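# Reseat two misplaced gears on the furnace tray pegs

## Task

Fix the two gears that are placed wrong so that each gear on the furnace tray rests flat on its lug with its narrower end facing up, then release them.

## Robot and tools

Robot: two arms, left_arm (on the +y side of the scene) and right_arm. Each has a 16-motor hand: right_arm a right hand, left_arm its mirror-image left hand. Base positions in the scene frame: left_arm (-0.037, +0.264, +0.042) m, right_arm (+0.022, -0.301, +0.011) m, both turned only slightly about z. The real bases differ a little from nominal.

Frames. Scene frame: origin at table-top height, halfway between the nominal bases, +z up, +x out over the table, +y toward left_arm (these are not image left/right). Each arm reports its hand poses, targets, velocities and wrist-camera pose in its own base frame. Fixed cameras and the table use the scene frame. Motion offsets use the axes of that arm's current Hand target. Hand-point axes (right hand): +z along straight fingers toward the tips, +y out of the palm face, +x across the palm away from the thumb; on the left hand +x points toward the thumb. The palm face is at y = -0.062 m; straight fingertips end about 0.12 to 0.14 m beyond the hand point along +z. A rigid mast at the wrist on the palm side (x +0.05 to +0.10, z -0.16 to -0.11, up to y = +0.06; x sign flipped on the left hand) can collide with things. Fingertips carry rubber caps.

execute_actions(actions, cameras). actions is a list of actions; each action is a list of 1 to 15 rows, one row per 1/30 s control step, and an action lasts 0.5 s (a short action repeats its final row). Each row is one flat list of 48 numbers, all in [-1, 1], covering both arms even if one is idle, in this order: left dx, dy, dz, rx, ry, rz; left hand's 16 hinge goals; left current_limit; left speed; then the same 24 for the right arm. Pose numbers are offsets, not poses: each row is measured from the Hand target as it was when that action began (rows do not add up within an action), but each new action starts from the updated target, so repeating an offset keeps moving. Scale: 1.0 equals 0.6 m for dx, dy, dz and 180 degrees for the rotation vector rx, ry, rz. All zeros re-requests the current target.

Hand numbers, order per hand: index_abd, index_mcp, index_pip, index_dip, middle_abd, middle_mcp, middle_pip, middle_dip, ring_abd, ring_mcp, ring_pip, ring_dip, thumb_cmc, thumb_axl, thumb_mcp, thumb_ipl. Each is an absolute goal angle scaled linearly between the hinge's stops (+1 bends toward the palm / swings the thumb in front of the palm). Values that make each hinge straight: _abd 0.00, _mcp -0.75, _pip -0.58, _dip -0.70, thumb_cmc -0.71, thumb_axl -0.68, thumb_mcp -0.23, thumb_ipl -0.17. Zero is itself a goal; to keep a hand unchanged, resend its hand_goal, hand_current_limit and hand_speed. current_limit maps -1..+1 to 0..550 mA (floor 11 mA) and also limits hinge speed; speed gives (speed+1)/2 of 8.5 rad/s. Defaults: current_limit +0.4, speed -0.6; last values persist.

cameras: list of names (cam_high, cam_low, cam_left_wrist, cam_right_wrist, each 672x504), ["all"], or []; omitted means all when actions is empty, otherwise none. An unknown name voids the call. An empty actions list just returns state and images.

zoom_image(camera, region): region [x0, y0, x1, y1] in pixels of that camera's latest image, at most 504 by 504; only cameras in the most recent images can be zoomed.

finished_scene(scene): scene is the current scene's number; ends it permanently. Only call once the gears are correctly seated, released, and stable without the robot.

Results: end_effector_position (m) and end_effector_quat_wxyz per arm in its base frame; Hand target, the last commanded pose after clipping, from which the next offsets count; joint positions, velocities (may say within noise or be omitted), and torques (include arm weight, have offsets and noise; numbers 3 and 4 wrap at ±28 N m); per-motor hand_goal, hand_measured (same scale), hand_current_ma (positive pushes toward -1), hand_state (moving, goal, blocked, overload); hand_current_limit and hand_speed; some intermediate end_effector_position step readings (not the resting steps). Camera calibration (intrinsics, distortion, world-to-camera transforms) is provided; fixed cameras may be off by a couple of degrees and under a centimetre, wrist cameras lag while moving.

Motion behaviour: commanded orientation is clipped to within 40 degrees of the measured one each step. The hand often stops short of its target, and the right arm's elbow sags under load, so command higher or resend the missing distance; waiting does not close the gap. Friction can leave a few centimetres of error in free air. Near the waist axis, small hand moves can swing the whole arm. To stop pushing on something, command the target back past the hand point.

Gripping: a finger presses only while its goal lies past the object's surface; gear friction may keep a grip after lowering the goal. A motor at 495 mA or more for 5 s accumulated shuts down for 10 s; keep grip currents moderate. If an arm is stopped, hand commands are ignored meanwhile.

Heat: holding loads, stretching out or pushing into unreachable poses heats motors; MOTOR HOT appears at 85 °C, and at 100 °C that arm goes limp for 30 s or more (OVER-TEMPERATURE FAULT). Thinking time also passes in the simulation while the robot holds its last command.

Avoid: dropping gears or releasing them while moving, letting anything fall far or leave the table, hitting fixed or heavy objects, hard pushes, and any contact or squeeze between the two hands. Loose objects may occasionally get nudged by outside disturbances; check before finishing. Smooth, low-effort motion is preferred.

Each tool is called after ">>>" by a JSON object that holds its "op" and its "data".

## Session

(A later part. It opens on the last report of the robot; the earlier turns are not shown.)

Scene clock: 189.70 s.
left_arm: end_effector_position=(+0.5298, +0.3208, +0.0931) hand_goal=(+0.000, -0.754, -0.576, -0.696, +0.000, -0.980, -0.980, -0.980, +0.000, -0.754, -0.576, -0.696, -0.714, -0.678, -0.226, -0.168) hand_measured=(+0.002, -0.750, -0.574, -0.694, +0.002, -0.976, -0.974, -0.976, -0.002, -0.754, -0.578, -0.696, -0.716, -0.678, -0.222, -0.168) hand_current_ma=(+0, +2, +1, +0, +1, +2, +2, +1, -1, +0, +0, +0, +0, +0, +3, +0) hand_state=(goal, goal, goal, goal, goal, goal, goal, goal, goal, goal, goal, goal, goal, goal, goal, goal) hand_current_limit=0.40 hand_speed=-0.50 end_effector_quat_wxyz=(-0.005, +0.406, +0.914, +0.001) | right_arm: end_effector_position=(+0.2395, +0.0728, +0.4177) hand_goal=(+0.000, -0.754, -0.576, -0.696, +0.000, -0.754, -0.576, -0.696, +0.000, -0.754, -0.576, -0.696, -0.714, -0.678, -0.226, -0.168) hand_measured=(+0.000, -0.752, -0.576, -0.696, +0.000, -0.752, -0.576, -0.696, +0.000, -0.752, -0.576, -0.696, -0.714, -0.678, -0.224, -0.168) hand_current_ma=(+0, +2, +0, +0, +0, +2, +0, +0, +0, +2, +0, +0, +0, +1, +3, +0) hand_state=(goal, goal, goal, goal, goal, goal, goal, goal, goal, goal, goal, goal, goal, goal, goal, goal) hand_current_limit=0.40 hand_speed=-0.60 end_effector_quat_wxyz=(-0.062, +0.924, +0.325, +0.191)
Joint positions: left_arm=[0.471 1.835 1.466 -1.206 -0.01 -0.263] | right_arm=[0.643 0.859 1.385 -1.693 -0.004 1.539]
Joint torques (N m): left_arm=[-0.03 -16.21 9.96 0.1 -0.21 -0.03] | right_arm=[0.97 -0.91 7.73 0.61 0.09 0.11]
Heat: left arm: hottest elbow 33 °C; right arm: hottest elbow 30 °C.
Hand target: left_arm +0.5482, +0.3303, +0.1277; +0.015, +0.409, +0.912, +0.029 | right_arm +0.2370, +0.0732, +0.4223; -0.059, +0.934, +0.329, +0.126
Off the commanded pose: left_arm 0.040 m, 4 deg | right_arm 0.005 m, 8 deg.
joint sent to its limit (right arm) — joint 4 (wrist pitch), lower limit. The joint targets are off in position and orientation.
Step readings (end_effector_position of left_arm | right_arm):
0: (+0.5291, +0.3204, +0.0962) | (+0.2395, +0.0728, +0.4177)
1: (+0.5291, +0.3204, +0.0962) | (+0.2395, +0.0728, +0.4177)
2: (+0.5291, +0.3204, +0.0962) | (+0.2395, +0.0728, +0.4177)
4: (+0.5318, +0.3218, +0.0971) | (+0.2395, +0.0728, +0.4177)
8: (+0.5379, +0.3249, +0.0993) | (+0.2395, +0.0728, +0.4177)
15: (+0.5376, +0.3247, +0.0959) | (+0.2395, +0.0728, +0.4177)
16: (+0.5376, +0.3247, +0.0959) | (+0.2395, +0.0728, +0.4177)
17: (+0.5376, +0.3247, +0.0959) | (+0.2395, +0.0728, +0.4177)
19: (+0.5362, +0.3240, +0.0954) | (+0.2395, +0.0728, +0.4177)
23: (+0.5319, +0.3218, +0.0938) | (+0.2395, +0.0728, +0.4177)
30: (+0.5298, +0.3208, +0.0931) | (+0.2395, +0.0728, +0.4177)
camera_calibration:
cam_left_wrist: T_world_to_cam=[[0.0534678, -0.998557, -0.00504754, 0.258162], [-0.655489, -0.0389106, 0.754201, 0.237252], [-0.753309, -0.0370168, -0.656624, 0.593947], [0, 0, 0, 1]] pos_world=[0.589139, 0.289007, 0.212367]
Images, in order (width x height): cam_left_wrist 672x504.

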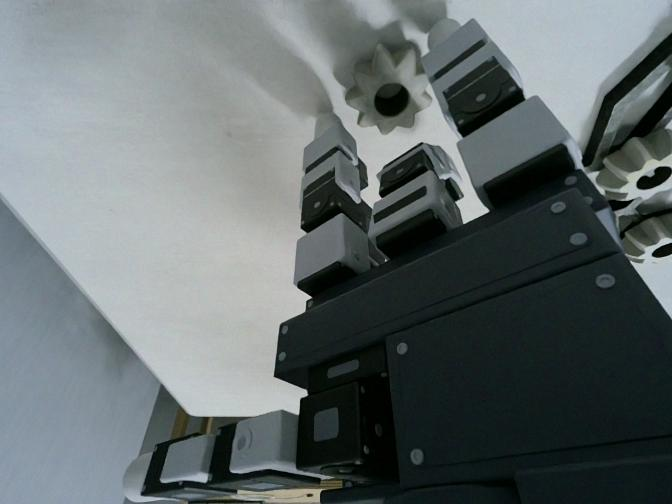

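>>> {"op": "execute_actions", "data": {"actions": [[[0.003,-0.016,-0.0058,0,0,0,0,-0.754,-0.576,-0.696,0,-0.98,-0.98,-0.98,0,-0.754,-0.576,-0.696,-0.714,-0.678,-0.226,-0.168,0.4,-0.5,0,0,0,0,0,0,0,-0.754,-0.576,-0.696,0,-0.754,-0.576,-0.696,0,-0.754,-0.576,-0.696,-0.714,-0.678,-0.226,-0.168,0.4,-0.6]]], "cameras": ["cam_left_wrist"]}}

>>> {"op": "zoom_image", "data": {"camera": "cam_left_wrist", "region": [240, 0, 480, 180]}}

Scene clock: 191.17 s.
left_arm: end_effector_position=(+0.5303, +0.3210, +0.1032) hand_goal=(+0.000, -0.754, -0.576, -0.696, +0.000, -0.980, -0.980, -0.980, +0.000, -0.754, -0.576, -0.696, -0.714, -0.678, -0.226, -0.168) hand_measured=(+0.002, -0.750, -0.574, -0.694, +0.002, -0.976, -0.974, -0.976, -0.002, -0.754, -0.578, -0.696, -0.716, -0.678, -0.222, -0.168) hand_current_ma=(+0, +2, +1, +0, +1, +2, +2, +1, -1, +0, +0, +0, +0, +0, +3, +0) hand_state=(goal, goal, goal, goal, goal, goal, goal, goal, goal, goal, goal, goal, goal, goal, goal, goal) hand_current_limit=0.40 hand_speed=-0.50 end_effector_quat_wxyz=(+0.000, +0.406, +0.914, +0.008) | right_arm: end_effector_position=(+0.2395, +0.0728, +0.4177) hand_goal=(+0.000, -0.754, -0.576, -0.696, +0.000, -0.754, -0.576, -0.696, +0.000, -0.754, -0.576, -0.696, -0.714, -0.678, -0.226, -0.168) hand_measured=(+0.000, -0.752, -0.576, -0.696, +0.000, -0.752, -0.576, -0.696, +0.000, -0.752, -0.576, -0.696, -0.714, -0.678, -0.224, -0.168) hand_current_ma=(+0, +2, +0, +0, +0, +2, +0, +0, +0, +2, +0, +0, +0, +1, +3, +0) hand_state=(goal, goal, goal, goal, goal, goal, goal, goal, goal, goal, goal, goal, goal, goal, goal, goal) hand_current_limit=0.40 hand_speed=-0.60 end_effector_quat_wxyz=(-0.062, +0.924, +0.325, +0.191)
Joint positions: left_arm=[0.471 1.818 1.466 -1.206 -0.01 -0.263] | right_arm=[0.643 0.859 1.385 -1.693 -0.004 1.539]
Joint torques (N m): left_arm=[0.03 -16.91 8.01 0.23 -0.22 -0.03] | right_arm=[1.03 -0.91 7.75 0.64 0.08 0.11]
Heat: left arm: hottest elbow 33 °C; right arm: hottest elbow 30 °C.
Hand target: left_arm +0.5397, +0.3251, +0.1305; +0.015, +0.409, +0.912, +0.029 | right_arm +0.2370, +0.0732, +0.4223; -0.059, +0.934, +0.329, +0.126
Off the commanded pose: left_arm 0.029 m, 3 deg | right_arm 0.005 m, 8 deg.
joint sent to its limit (right arm) — joint 4 (wrist pitch), lower limit. The joint targets are off in position and orientation.
Step readings (end_effector_position of left_arm | right_arm):
0: (+0.5298, +0.3208, +0.0931) | (+0.2395, +0.0728, +0.4177)
1: (+0.5298, +0.3208, +0.0931) | (+0.2395, +0.0728, +0.4177)
2: (+0.5298, +0.3208, +0.0931) | (+0.2395, +0.0728, +0.4177)
4: (+0.5298, +0.3208, +0.0931) | (+0.2395, +0.0728, +0.4177)
8: (+0.5300, +0.3209, +0.0968) | (+0.2395, +0.0728, +0.4177)
15: (+0.5303, +0.3210, +0.1032) | (+0.2395, +0.0728, +0.4177)
camera_calibration:
cam_left_wrist: T_world_to_cam=[[0.0535976, -0.998492, -0.0118905, 0.25903], [-0.666694, -0.044647, 0.743993, 0.238713], [-0.743401, -0.0319489, -0.668082, 0.59522], [0, 0, 0, 1]] pos_world=[0.587753, 0.288314, 0.223135]
Images, in order (width x height): cam_left_wrist 672x504.

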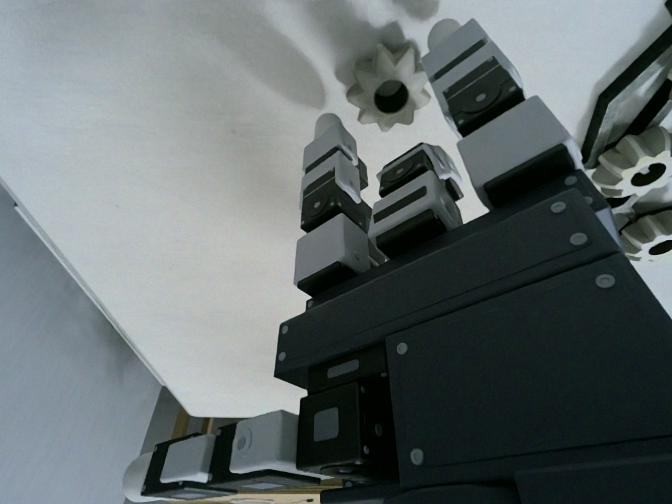

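Scaled by 2.100 from the camera's 672x504 image, which has a finer 960x720 frame.

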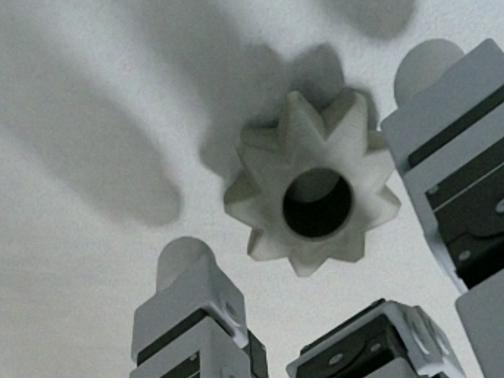

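>>> {"op": "execute_actions", "data": {"actions": [[[-0.0166,-0.0027,0.0451,0,0,0,0,-0.754,-0.576,-0.696,0,-0.98,-0.98,-0.98,0,-0.754,-0.576,-0.696,-0.714,-0.678,-0.226,-0.168,0.4,-0.5,0,0,0,0,0,0,0,-0.754,-0.576,-0.696,0,-0.754,-0.576,-0.696,0,-0.754,-0.576,-0.696,-0.714,-0.678,-0.226,-0.168,0.4,-0.6]],[[0.0145,0.0112,-0.0397,0,0,0,0,-0.754,-0.576,-0.696,0,-0.98,-0.98,-0.98,0,-0.754,-0.576,-0.696,-0.714,-0.678,-0.226,-0.168,0.4,-0.5,0,0,0,0,0,0,0,-0.754,-0.576,-0.696,0,-0.754,-0.576,-0.696,0,-0.754,-0.576,-0.696,-0.714,-0.678,-0.226,-0.168,0.4,-0.6]]], "cameras": ["cam_left_wrist"]}}

>>> {"op": "zoom_image", "data": {"camera": "cam_left_wrist", "region": [240, 0, 480, 180]}}

Scene clock: 193.20 s.
left_arm: end_effector_position=(+0.5302, +0.3115, +0.0914) hand_goal=(+0.000, -0.754, -0.576, -0.696, +0.000, -0.980, -0.980, -0.980, +0.000, -0.754, -0.576, -0.696, -0.714, -0.678, -0.226, -0.168) hand_measured=(+0.002, -0.750, -0.574, -0.694, +0.002, -0.976, -0.974, -0.976, -0.002, -0.754, -0.578, -0.696, -0.716, -0.678, -0.222, -0.168) hand_current_ma=(+0, +2, +1, +0, +1, +2, +2, +1, -1, +0, +0, +0, +0, +0, +3, +0) hand_state=(goal, goal, goal, goal, goal, goal, goal, goal, goal, goal, goal, goal, goal, goal, goal, goal) hand_current_limit=0.40 hand_speed=-0.50 end_effector_quat_wxyz=(-0.006, +0.413, +0.911, +0.000) | right_arm: end_effector_position=(+0.2395, +0.0728, +0.4177) hand_goal=(+0.000, -0.754, -0.576, -0.696, +0.000, -0.754, -0.576, -0.696, +0.000, -0.754, -0.576, -0.696, -0.714, -0.678, -0.226, -0.168) hand_measured=(+0.000, -0.752, -0.576, -0.696, +0.000, -0.752, -0.576, -0.696, +0.000, -0.752, -0.576, -0.696, -0.714, -0.678, -0.224, -0.168) hand_current_ma=(+0, +2, +0, +0, +0, +2, +0, +0, +0, +2, +0, +0, +0, +1, +3, +0) hand_state=(goal, goal, goal, goal, goal, goal, goal, goal, goal, goal, goal, goal, goal, goal, goal, goal) hand_current_limit=0.40 hand_speed=-0.60 end_effector_quat_wxyz=(-0.062, +0.924, +0.325, +0.191)
Joint positions: left_arm=[0.458 1.827 1.451 -1.201 -0.01 -0.263] | right_arm=[0.643 0.859 1.385 -1.693 -0.004 1.539]
Joint torques (N m): left_arm=[0.21 -16.44 9.81 0.13 -0.26 0.03] | right_arm=[1.03 -0.85 7.73 0.62 0.09 0.12]
Heat: left arm: hottest elbow 33 °C; right arm: hottest elbow 30 °C.
Hand target: left_arm +0.5445, +0.3277, +0.1276; +0.015, +0.409, +0.912, +0.029 | right_arm +0.2370, +0.0732, +0.4223; -0.059, +0.934, +0.329, +0.126
Off the commanded pose: left_arm 0.042 m, 4 deg | right_arm 0.005 m, 8 deg.
joint sent to its limit (right arm) — joint 4 (wrist pitch), lower limit. The joint targets are off in position and orientation.
Step readings (end_effector_position of left_arm | right_arm):
0: (+0.5303, +0.3210, +0.1032) | (+0.2395, +0.0728, +0.4177)
1: (+0.5303, +0.3210, +0.1032) | (+0.2395, +0.0728, +0.4177)
2: (+0.5303, +0.3210, +0.1032) | (+0.2395, +0.0728, +0.4177)
4: (+0.5318, +0.3218, +0.1032) | (+0.2395, +0.0728, +0.4177)
8: (+0.5352, +0.3214, +0.1008) | (+0.2395, +0.0728, +0.4177)
15: (+0.5366, +0.3178, +0.0951) | (+0.2395, +0.0728, +0.4177)
16: (+0.5365, +0.3178, +0.0942) | (+0.2395, +0.0728, +0.4177)
17: (+0.5370, +0.3169, +0.0942) | (+0.2395, +0.0728, +0.4177)
19: (+0.5361, +0.3155, +0.0937) | (+0.2395, +0.0728, +0.4177)
23: (+0.5317, +0.3133, +0.0921) | (+0.2395, +0.0728, +0.4177)
30: (+0.5302, +0.3115, +0.0914) | (+0.2395, +0.0728, +0.4177)
camera_calibration:
cam_left_wrist: T_world_to_cam=[[0.0396721, -0.999206, -0.00375746, 0.256231], [-0.653802, -0.0288016, 0.756117, 0.234137], [-0.755625, -0.0275401, -0.654425, 0.590817], [0, 0, 0, 1]] pos_world=[0.58935, 0.279042, 0.210573]
Images, in order (width x height): cam_left_wrist 672x504.

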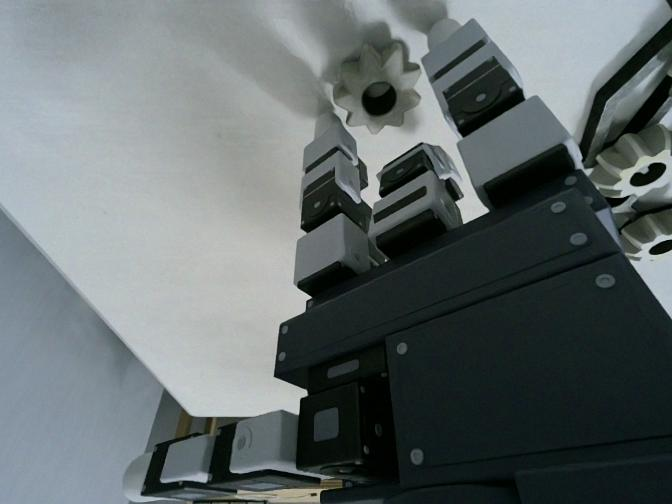

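Scaled by 2.100 from the camera's 672x504 image, which has a finer 960x720 frame.

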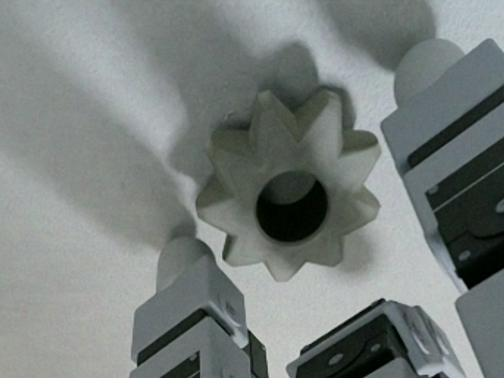

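>>> {"op": "execute_actions", "data": {"actions": [[[-0.0004,0.002,-0.005,0,0,0,0,-0.754,-0.576,-0.696,0,-0.98,-0.98,-0.98,0,-0.754,-0.576,-0.696,-0.714,-0.678,-0.226,-0.168,0.4,-0.5,0,0,0,0,0,0,0,-0.754,-0.576,-0.696,0,-0.754,-0.576,-0.696,0,-0.754,-0.576,-0.696,-0.714,-0.678,-0.226,-0.168,0.4,-0.6]]], "cameras": ["cam_left_wrist"]}}

>>> {"op": "zoom_image", "data": {"camera": "cam_left_wrist", "region": [240, 0, 480, 180]}}

Scene clock: 194.40 s.
left_arm: end_effector_position=(+0.5306, +0.3117, +0.0935) hand_goal=(+0.000, -0.754, -0.576, -0.696, +0.000, -0.980, -0.980, -0.980, +0.000, -0.754, -0.576, -0.696, -0.714, -0.678, -0.226, -0.168) hand_measured=(+0.002, -0.750, -0.574, -0.694, +0.002, -0.976, -0.974, -0.976, -0.002, -0.754, -0.578, -0.696, -0.716, -0.678, -0.222, -0.168) hand_current_ma=(+0, +2, +1, +0, +1, +2, +2, +1, -1, +0, +0, +0, +0, +0, +3, +0) hand_state=(goal, goal, goal, goal, goal, goal, goal, goal, goal, goal, goal, goal, goal, goal, goal, goal) hand_current_limit=0.40 hand_speed=-0.50 end_effector_quat_wxyz=(-0.006, +0.413, +0.911, +0.000) | right_arm: end_effector_position=(+0.2395, +0.0728, +0.4177) hand_goal=(+0.000, -0.754, -0.576, -0.696, +0.000, -0.754, -0.576, -0.696, +0.000, -0.754, -0.576, -0.696, -0.714, -0.678, -0.226, -0.168) hand_measured=(+0.000, -0.752, -0.576, -0.696, +0.000, -0.752, -0.576, -0.696, +0.000, -0.752, -0.576, -0.696, -0.714, -0.678, -0.224, -0.168) hand_current_ma=(+0, +2, +0, +0, +0, +2, +0, +0, +0, +2, +0, +0, +0, +1, +3, +0) hand_state=(goal, goal, goal, goal, goal, goal, goal, goal, goal, goal, goal, goal, goal, goal, goal, goal) hand_current_limit=0.40 hand_speed=-0.60 end_effector_quat_wxyz=(-0.062, +0.924, +0.325, +0.191)
Joint positions: left_arm=[0.458 1.827 1.457 -1.209 -0.01 -0.263] | right_arm=[0.643 0.859 1.385 -1.693 -0.004 1.539]
Joint torques (N m): left_arm=[0.38 -16.67 10.09 0.18 -0.25 0.03] | right_arm=[0.97 -0.91 7.72 0.64 0.09 0.11]
Heat: left arm: hottest elbow 33 °C; right arm: hottest elbow 30 °C.
Hand target: left_arm +0.5454, +0.3282, +0.1307; +0.015, +0.409, +0.912, +0.029 | right_arm +0.2370, +0.0732, +0.4223; -0.059, +0.934, +0.329, +0.126
Off the commanded pose: left_arm 0.043 m, 4 deg | right_arm 0.005 m, 8 deg.
joint sent to its limit (right arm) — joint 4 (wrist pitch), lower limit. The joint targets are off in position and orientation.
Step readings (end_effector_position of left_arm | right_arm):
0: (+0.5302, +0.3115, +0.0914) | (+0.2395, +0.0728, +0.4177)
1: (+0.5302, +0.3115, +0.0914) | (+0.2395, +0.0728, +0.4177)
2: (+0.5302, +0.3115, +0.0914) | (+0.2395, +0.0728, +0.4177)
4: (+0.5295, +0.3111, +0.0912) | (+0.2395, +0.0728, +0.4177)
8: (+0.5295, +0.3111, +0.0921) | (+0.2395, +0.0728, +0.4177)
15: (+0.5306, +0.3117, +0.0935) | (+0.2395, +0.0728, +0.4177)
camera_calibration:
cam_left_wrist: T_world_to_cam=[[0.0396535, -0.999208, -0.00317054, 0.256301], [-0.652841, -0.0283099, 0.756966, 0.232136], [-0.756456, -0.0279465, -0.653447, 0.592982], [0, 0, 0, 1]] pos_world=[0.589949, 0.279241, 0.212576]
Images, in order (width x height): cam_left_wrist 672x504.

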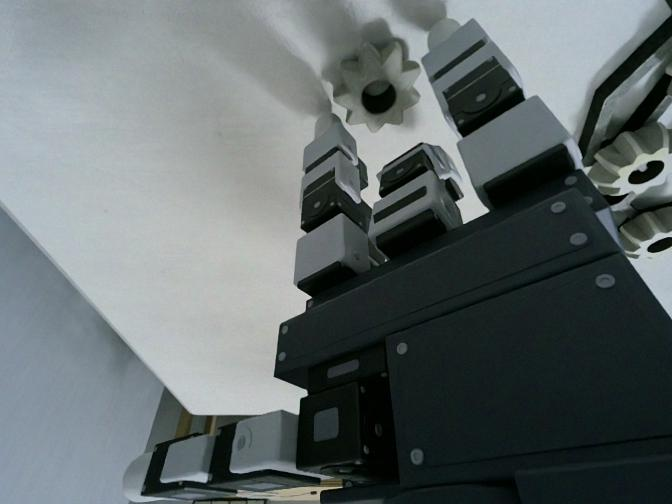

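Scaled by 2.100 from the camera's 672x504 image, which has a finer 960x720 frame.

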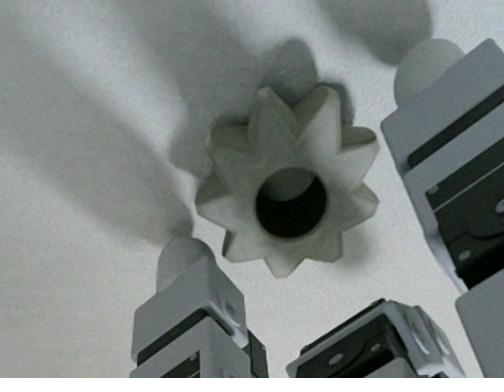

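>>> {"op": "execute_actions", "data": {"actions": [[[0,0,0,0,0,0,0.12,-0.754,-0.576,-0.696,0,-0.98,-0.98,-0.98,-0.12,-0.754,-0.576,-0.696,-0.714,-0.678,-0.226,-0.168,0.79,-0.85,0,0,0,0,0,0,0,-0.754,-0.576,-0.696,0,-0.754,-0.576,-0.696,0,-0.754,-0.576,-0.696,-0.714,-0.678,-0.226,-0.168,0.4,-0.6]],[[0,0,0,0,0,0,0.36,-0.754,-0.576,-0.696,0,-0.98,-0.98,-0.98,-0.36,-0.754,-0.576,-0.696,-0.714,-0.678,-0.226,-0.168,0.79,-0.85,0,0,0,0,0,0,0,-0.754,-0.576,-0.696,0,-0.754,-0.576,-0.696,0,-0.754,-0.576,-0.696,-0.714,-0.678,-0.226,-0.168,0.4,-0.6]]], "cameras": ["cam_left_wrist"]}}

>>> {"op": "zoom_image", "data": {"camera": "cam_left_wrist", "region": [240, 0, 480, 180]}}

Scene clock: 196.00 s.
left_arm: end_effector_position=(+0.5274, +0.3164, +0.0933) hand_goal=(+0.360, -0.754, -0.576, -0.696, +0.000, -0.980, -0.980, -0.980, -0.360, -0.754, -0.576, -0.696, -0.714, -0.678, -0.226, -0.168) hand_measured=(+0.124, -0.750, -0.574, -0.694, +0.002, -0.976, -0.974, -0.976, -0.132, -0.752, -0.576, -0.696, -0.716, -0.678, -0.222, -0.168) hand_current_ma=(-492, +2, +1, +0, +1, +2, +2, +1, +492, +1, +0, +0, +0, +0, +3, +0) hand_state=(blocked, goal, goal, goal, goal, goal, goal, goal, blocked, goal, goal, goal, goal, goal, goal, goal) hand_current_limit=0.79 hand_speed=-0.85 end_effector_quat_wxyz=(-0.007, +0.408, +0.913, -0.001) | right_arm: end_effector_position=(+0.2395, +0.0728, +0.4177) hand_goal=(+0.000, -0.754, -0.576, -0.696, +0.000, -0.754, -0.576, -0.696, +0.000, -0.754, -0.576, -0.696, -0.714, -0.678, -0.226, -0.168) hand_measured=(+0.000, -0.752, -0.576, -0.696, +0.000, -0.752, -0.576, -0.696, +0.000, -0.752, -0.576, -0.696, -0.714, -0.678, -0.224, -0.168) hand_current_ma=(+0, +2, +0, +0, +0, +2, +0, +0, +0, +2, +0, +0, +0, +1, +3, +0) hand_state=(goal, goal, goal, goal, goal, goal, goal, goal, goal, goal, goal, goal, goal, goal, goal, goal) hand_current_limit=0.40 hand_speed=-0.60 end_effector_quat_wxyz=(-0.062, +0.924, +0.325, +0.191)
Joint positions: left_arm=[0.467 1.827 1.457 -1.21 -0.01 -0.263] | right_arm=[0.643 0.859 1.385 -1.693 -0.004 1.539]
Joint torques (N m): left_arm=[-0.09 -16.67 10 0.1 -0.22 0.02] | right_arm=[1.03 -0.91 7.69 0.61 0.09 0.12]
Heat: left arm: hottest elbow 33 °C; right arm: hottest elbow 30 °C.
Hand target: left_arm +0.5454, +0.3282, +0.1307; +0.015, +0.409, +0.912, +0.029 | right_arm +0.2370, +0.0732, +0.4223; -0.059, +0.934, +0.329, +0.126
Off the commanded pose: left_arm 0.043 m, 4 deg | right_arm 0.005 m, 8 deg.
joint sent to its limit (right arm) — joint 4 (wrist pitch), lower limit. The joint targets are off in position and orientation.
Step readings (end_effector_position of left_arm | right_arm):
0: (+0.5306, +0.3117, +0.0935) | (+0.2395, +0.0728, +0.4177)
1: (+0.5306, +0.3117, +0.0935) | (+0.2395, +0.0728, +0.4177)
2: (+0.5306, +0.3117, +0.0935) | (+0.2395, +0.0728, +0.4177)
4: (+0.5301, +0.3117, +0.0934) | (+0.2395, +0.0728, +0.4177)
8: (+0.5288, +0.3141, +0.0936) | (+0.2395, +0.0728, +0.4177)
15: (+0.5278, +0.3156, +0.0933) | (+0.2395, +0.0728, +0.4177)
16: (+0.5278, +0.3156, +0.0933) | (+0.2395, +0.0728, +0.4177)
17: (+0.5278, +0.3156, +0.0933) | (+0.2395, +0.0728, +0.4177)
19: (+0.5278, +0.3156, +0.0933) | (+0.2395, +0.0728, +0.4177)
23: (+0.5276, +0.3160, +0.0935) | (+0.2395, +0.0728, +0.4177)
30: (+0.5274, +0.3164, +0.0933) | (+0.2395, +0.0728, +0.4177)
camera_calibration:
cam_left_wrist: T_world_to_cam=[[0.048859, -0.998802, -0.00253563, 0.256127], [-0.651477, -0.0337928, 0.757916, 0.23116], [-0.757094, -0.0353791, -0.652348, 0.593133], [0, 0, 0, 1]] pos_world=[0.587138, 0.284616, 0.212379]
Images, in order (width x height): cam_left_wrist 672x504.

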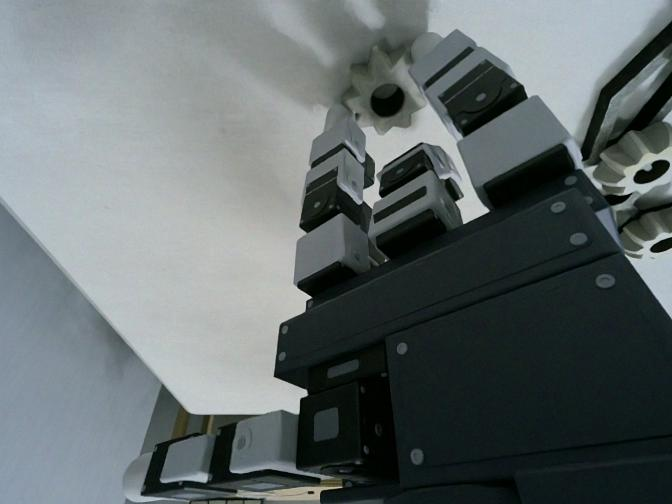

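Scaled by 2.100 from the camera's 672x504 image, which has a finer 960x720 frame.

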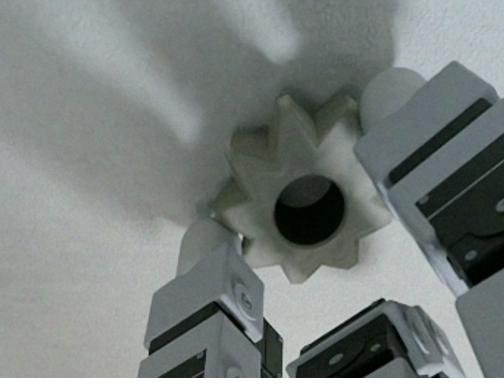

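>>> {"op": "execute_actions", "data": {"actions": [[[-0.0004,0.002,-0.006,0,0,0,0.36,-0.754,-0.576,-0.696,0,-0.98,-0.98,-0.98,-0.36,-0.754,-0.576,-0.696,-0.714,-0.678,-0.226,-0.168,0.79,-0.85,0,0,0,0,0,0,0,-0.754,-0.576,-0.696,0,-0.754,-0.576,-0.696,0,-0.754,-0.576,-0.696,-0.714,-0.678,-0.226,-0.168,0.4,-0.6]]], "cameras": ["cam_left_wrist"]}}

>>> {"op": "zoom_image", "data": {"camera": "cam_left_wrist", "region": [240, 0, 480, 180]}}

Scene clock: 197.37 s.
left_arm: end_effector_position=(+0.5265, +0.3159, +0.0936) hand_goal=(+0.360, -0.754, -0.576, -0.696, +0.000, -0.980, -0.980, -0.980, -0.360, -0.754, -0.576, -0.696, -0.714, -0.678, -0.226, -0.168) hand_measured=(+0.124, -0.748, -0.574, -0.694, +0.002, -0.976, -0.974, -0.976, -0.132, -0.752, -0.576, -0.696, -0.716, -0.678, -0.222, -0.168) hand_current_ma=(-492, +3, +1, +0, +1, +2, +2, +1, +492, +1, +0, +0, +0, +0, +3, +0) hand_state=(blocked, goal, goal, goal, goal, goal, goal, goal, blocked, goal, goal, goal, goal, goal, goal, goal) hand_current_limit=0.79 hand_speed=-0.85 end_effector_quat_wxyz=(-0.008, +0.408, +0.913, -0.003) | right_arm: end_effector_position=(+0.2395, +0.0728, +0.4177) hand_goal=(+0.000, -0.754, -0.576, -0.696, +0.000, -0.754, -0.576, -0.696, +0.000, -0.754, -0.576, -0.696, -0.714, -0.678, -0.226, -0.168) hand_measured=(+0.000, -0.752, -0.576, -0.696, +0.000, -0.752, -0.576, -0.696, +0.000, -0.752, -0.576, -0.696, -0.714, -0.678, -0.224, -0.168) hand_current_ma=(+0, +2, +0, +0, +0, +2, +0, +0, +0, +2, +0, +0, +0, +1, +3, +0) hand_state=(goal, goal, goal, goal, goal, goal, goal, goal, goal, goal, goal, goal, goal, goal, goal, goal) hand_current_limit=0.40 hand_speed=-0.60 end_effector_quat_wxyz=(-0.062, +0.924, +0.325, +0.191)
Joint positions: left_arm=[0.467 1.827 1.458 -1.216 -0.01 -0.263] | right_arm=[0.643 0.859 1.385 -1.693 -0.004 1.539]
Joint torques (N m): left_arm=[0.38 -16.44 10.55 -0.02 -0.23 0.03] | right_arm=[1.2 -0.85 7.72 0.61 0.08 0.11]
Heat: left arm: hottest elbow 33 °C; right arm: hottest elbow 30 °C.
Hand target: left_arm +0.5462, +0.3287, +0.1343; +0.015, +0.409, +0.912, +0.029 | right_arm +0.2370, +0.0732, +0.4223; -0.059, +0.934, +0.329, +0.126
Off the commanded pose: left_arm 0.047 m, 4 deg | right_arm 0.005 m, 8 deg.
joint sent to its limit (right arm) — joint 4 (wrist pitch), lower limit. The joint targets are off in position and orientation.
Step readings (end_effector_position of left_arm | right_arm):
0: (+0.5274, +0.3164, +0.0933) | (+0.2395, +0.0728, +0.4177)
1: (+0.5274, +0.3164, +0.0933) | (+0.2395, +0.0728, +0.4177)
2: (+0.5274, +0.3164, +0.0933) | (+0.2395, +0.0728, +0.4177)
4: (+0.5276, +0.3165, +0.0939) | (+0.2395, +0.0728, +0.4177)
8: (+0.5265, +0.3159, +0.0936) | (+0.2395, +0.0728, +0.4177)
15: (+0.5265, +0.3159, +0.0936) | (+0.2395, +0.0728, +0.4177)
camera_calibration:
cam_left_wrist: T_world_to_cam=[[0.0488227, -0.998807, -0.000674815, 0.255568], [-0.648381, -0.0322074, 0.760634, 0.228027], [-0.759749, -0.0366987, -0.64918, 0.594228], [0, 0, 0, 1]] pos_world=[0.586835, 0.284415, 0.212488]
Images, in order (width x height): cam_left_wrist 672x504.

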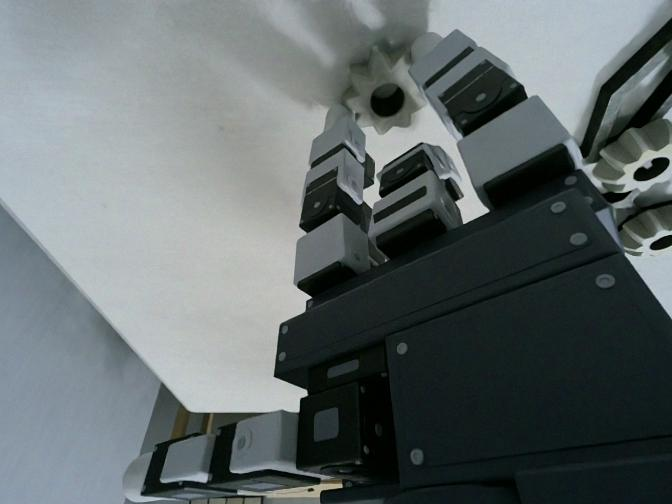

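Scaled by 2.100 from the camera's 672x504 image, which has a finer 960x720 frame.

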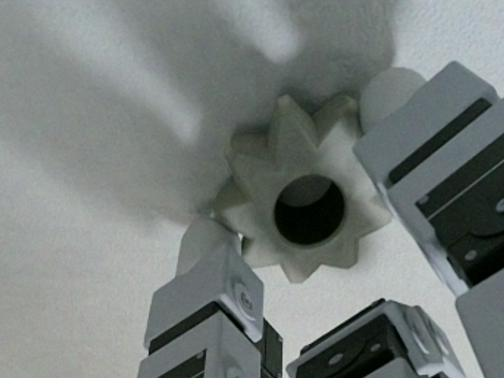

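>>> {"op": "execute_actions", "data": {"actions": [[[-0.0004,0.002,-0.006,0,0,0,0.36,-0.754,-0.576,-0.696,0,-0.98,-0.98,-0.98,-0.36,-0.754,-0.576,-0.696,-0.714,-0.678,-0.226,-0.168,0.79,-0.85,0,0,0,0,0,0,0,-0.754,-0.576,-0.696,0,-0.754,-0.576,-0.696,0,-0.754,-0.576,-0.696,-0.714,-0.678,-0.226,-0.168,0.4,-0.6]],[[-0.0004,0.002,-0.006,0,0,0,0.36,-0.754,-0.576,-0.696,0,-0.98,-0.98,-0.98,-0.36,-0.754,-0.576,-0.696,-0.714,-0.678,-0.226,-0.168,0.79,-0.85,0,0,0,0,0,0,0,-0.754,-0.576,-0.696,0,-0.754,-0.576,-0.696,0,-0.754,-0.576,-0.696,-0.714,-0.678,-0.226,-0.168,0.4,-0.6]]], "cameras": ["cam_left_wrist"]}}

>>> {"op": "zoom_image", "data": {"camera": "cam_left_wrist", "region": [240, 0, 480, 180]}}

Scene clock: 198.87 s.
left_arm: end_effector_position=(+0.5249, +0.3151, +0.0960) hand_goal=(+0.360, -0.754, -0.576, -0.696, +0.000, -0.980, -0.980, -0.980, -0.360, -0.754, -0.576, -0.696, -0.714, -0.678, -0.226, -0.168) hand_measured=(+0.124, -0.748, -0.574, -0.694, +0.002, -0.976, -0.974, -0.976, -0.132, -0.752, -0.576, -0.696, -0.716, -0.678, -0.222, -0.168) hand_current_ma=(-492, +3, +1, +0, +1, +2, +2, +1, +492, +1, +0, +0, +0, +0, +3, +0) hand_state=(blocked, goal, goal, goal, goal, goal, goal, goal, blocked, goal, goal, goal, goal, goal, goal, goal) hand_current_limit=0.79 hand_speed=-0.85 end_effector_quat_wxyz=(-0.012, +0.408, +0.913, -0.007) | right_arm: end_effector_position=(+0.2395, +0.0728, +0.4177) hand_goal=(+0.000, -0.754, -0.576, -0.696, +0.000, -0.754, -0.576, -0.696, +0.000, -0.754, -0.576, -0.696, -0.714, -0.678, -0.226, -0.168) hand_measured=(+0.000, -0.752, -0.576, -0.696, +0.000, -0.752, -0.576, -0.696, +0.000, -0.752, -0.576, -0.696, -0.714, -0.678, -0.224, -0.168) hand_current_ma=(+0, +2, +0, +0, +0, +2, +0, +0, +0, +2, +0, +0, +0, +1, +3, +0) hand_state=(goal, goal, goal, goal, goal, goal, goal, goal, goal, goal, goal, goal, goal, goal, goal, goal) hand_current_limit=0.40 hand_speed=-0.60 end_effector_quat_wxyz=(-0.062, +0.924, +0.325, +0.191)
Joint positions: left_arm=[0.467 1.827 1.467 -1.238 -0.01 -0.263] | right_arm=[0.643 0.859 1.385 -1.693 -0.004 1.539]
Joint torques (N m): left_arm=[0.5 -16.79 11.06 0.02 -0.24 0] | right_arm=[0.97 -0.85 7.72 0.65 0.08 0.11]
Heat: left arm: hottest elbow 33 °C; right arm: hottest elbow 30 °C.
Hand target: left_arm +0.5480, +0.3296, +0.1417; +0.015, +0.409, +0.912, +0.029 | right_arm +0.2370, +0.0732, +0.4223; -0.059, +0.934, +0.329, +0.126
Off the commanded pose: left_arm 0.053 m, 5 deg | right_arm 0.005 m, 8 deg.
joint sent to its limit (right arm) — joint 4 (wrist pitch), lower limit. The joint targets are off in position and orientation.
Step readings (end_effector_position of left_arm | right_arm):
0: (+0.5265, +0.3159, +0.0936) | (+0.2395, +0.0728, +0.4177)
1: (+0.5262, +0.3158, +0.0934) | (+0.2395, +0.0728, +0.4177)
2: (+0.5262, +0.3158, +0.0934) | (+0.2395, +0.0728, +0.4177)
4: (+0.5255, +0.3154, +0.0932) | (+0.2395, +0.0728, +0.4177)
8: (+0.5250, +0.3152, +0.0936) | (+0.2395, +0.0728, +0.4177)
15: (+0.5247, +0.3150, +0.0934) | (+0.2395, +0.0728, +0.4177)
16: (+0.5247, +0.3150, +0.0934) | (+0.2395, +0.0728, +0.4177)
17: (+0.5243, +0.3148, +0.0933) | (+0.2395, +0.0728, +0.4177)
19: (+0.5242, +0.3148, +0.0938) | (+0.2395, +0.0728, +0.4177)
23: (+0.5242, +0.3148, +0.0948) | (+0.2395, +0.0728, +0.4177)
30: (+0.5249, +0.3151, +0.0960) | (+0.2395, +0.0728, +0.4177)
camera_calibration:
cam_left_wrist: T_world_to_cam=[[0.0488734, -0.998796, 0.00424827, 0.254391], [-0.640001, -0.0280507, 0.767862, 0.218713], [-0.766818, -0.040247, -0.640601, 0.598553], [0, 0, 0, 1]] pos_world=[0.586525, 0.28431, 0.214412]
Images, in order (width x height): cam_left_wrist 672x504.

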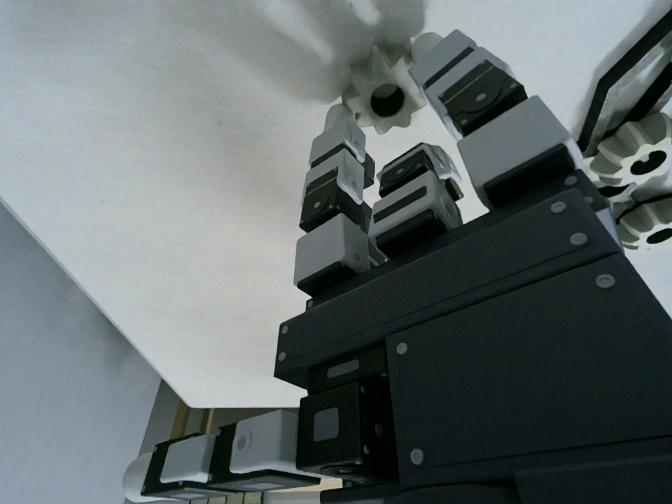

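Scaled by 2.100 from the camera's 672x504 image, which has a finer 960x720 frame.

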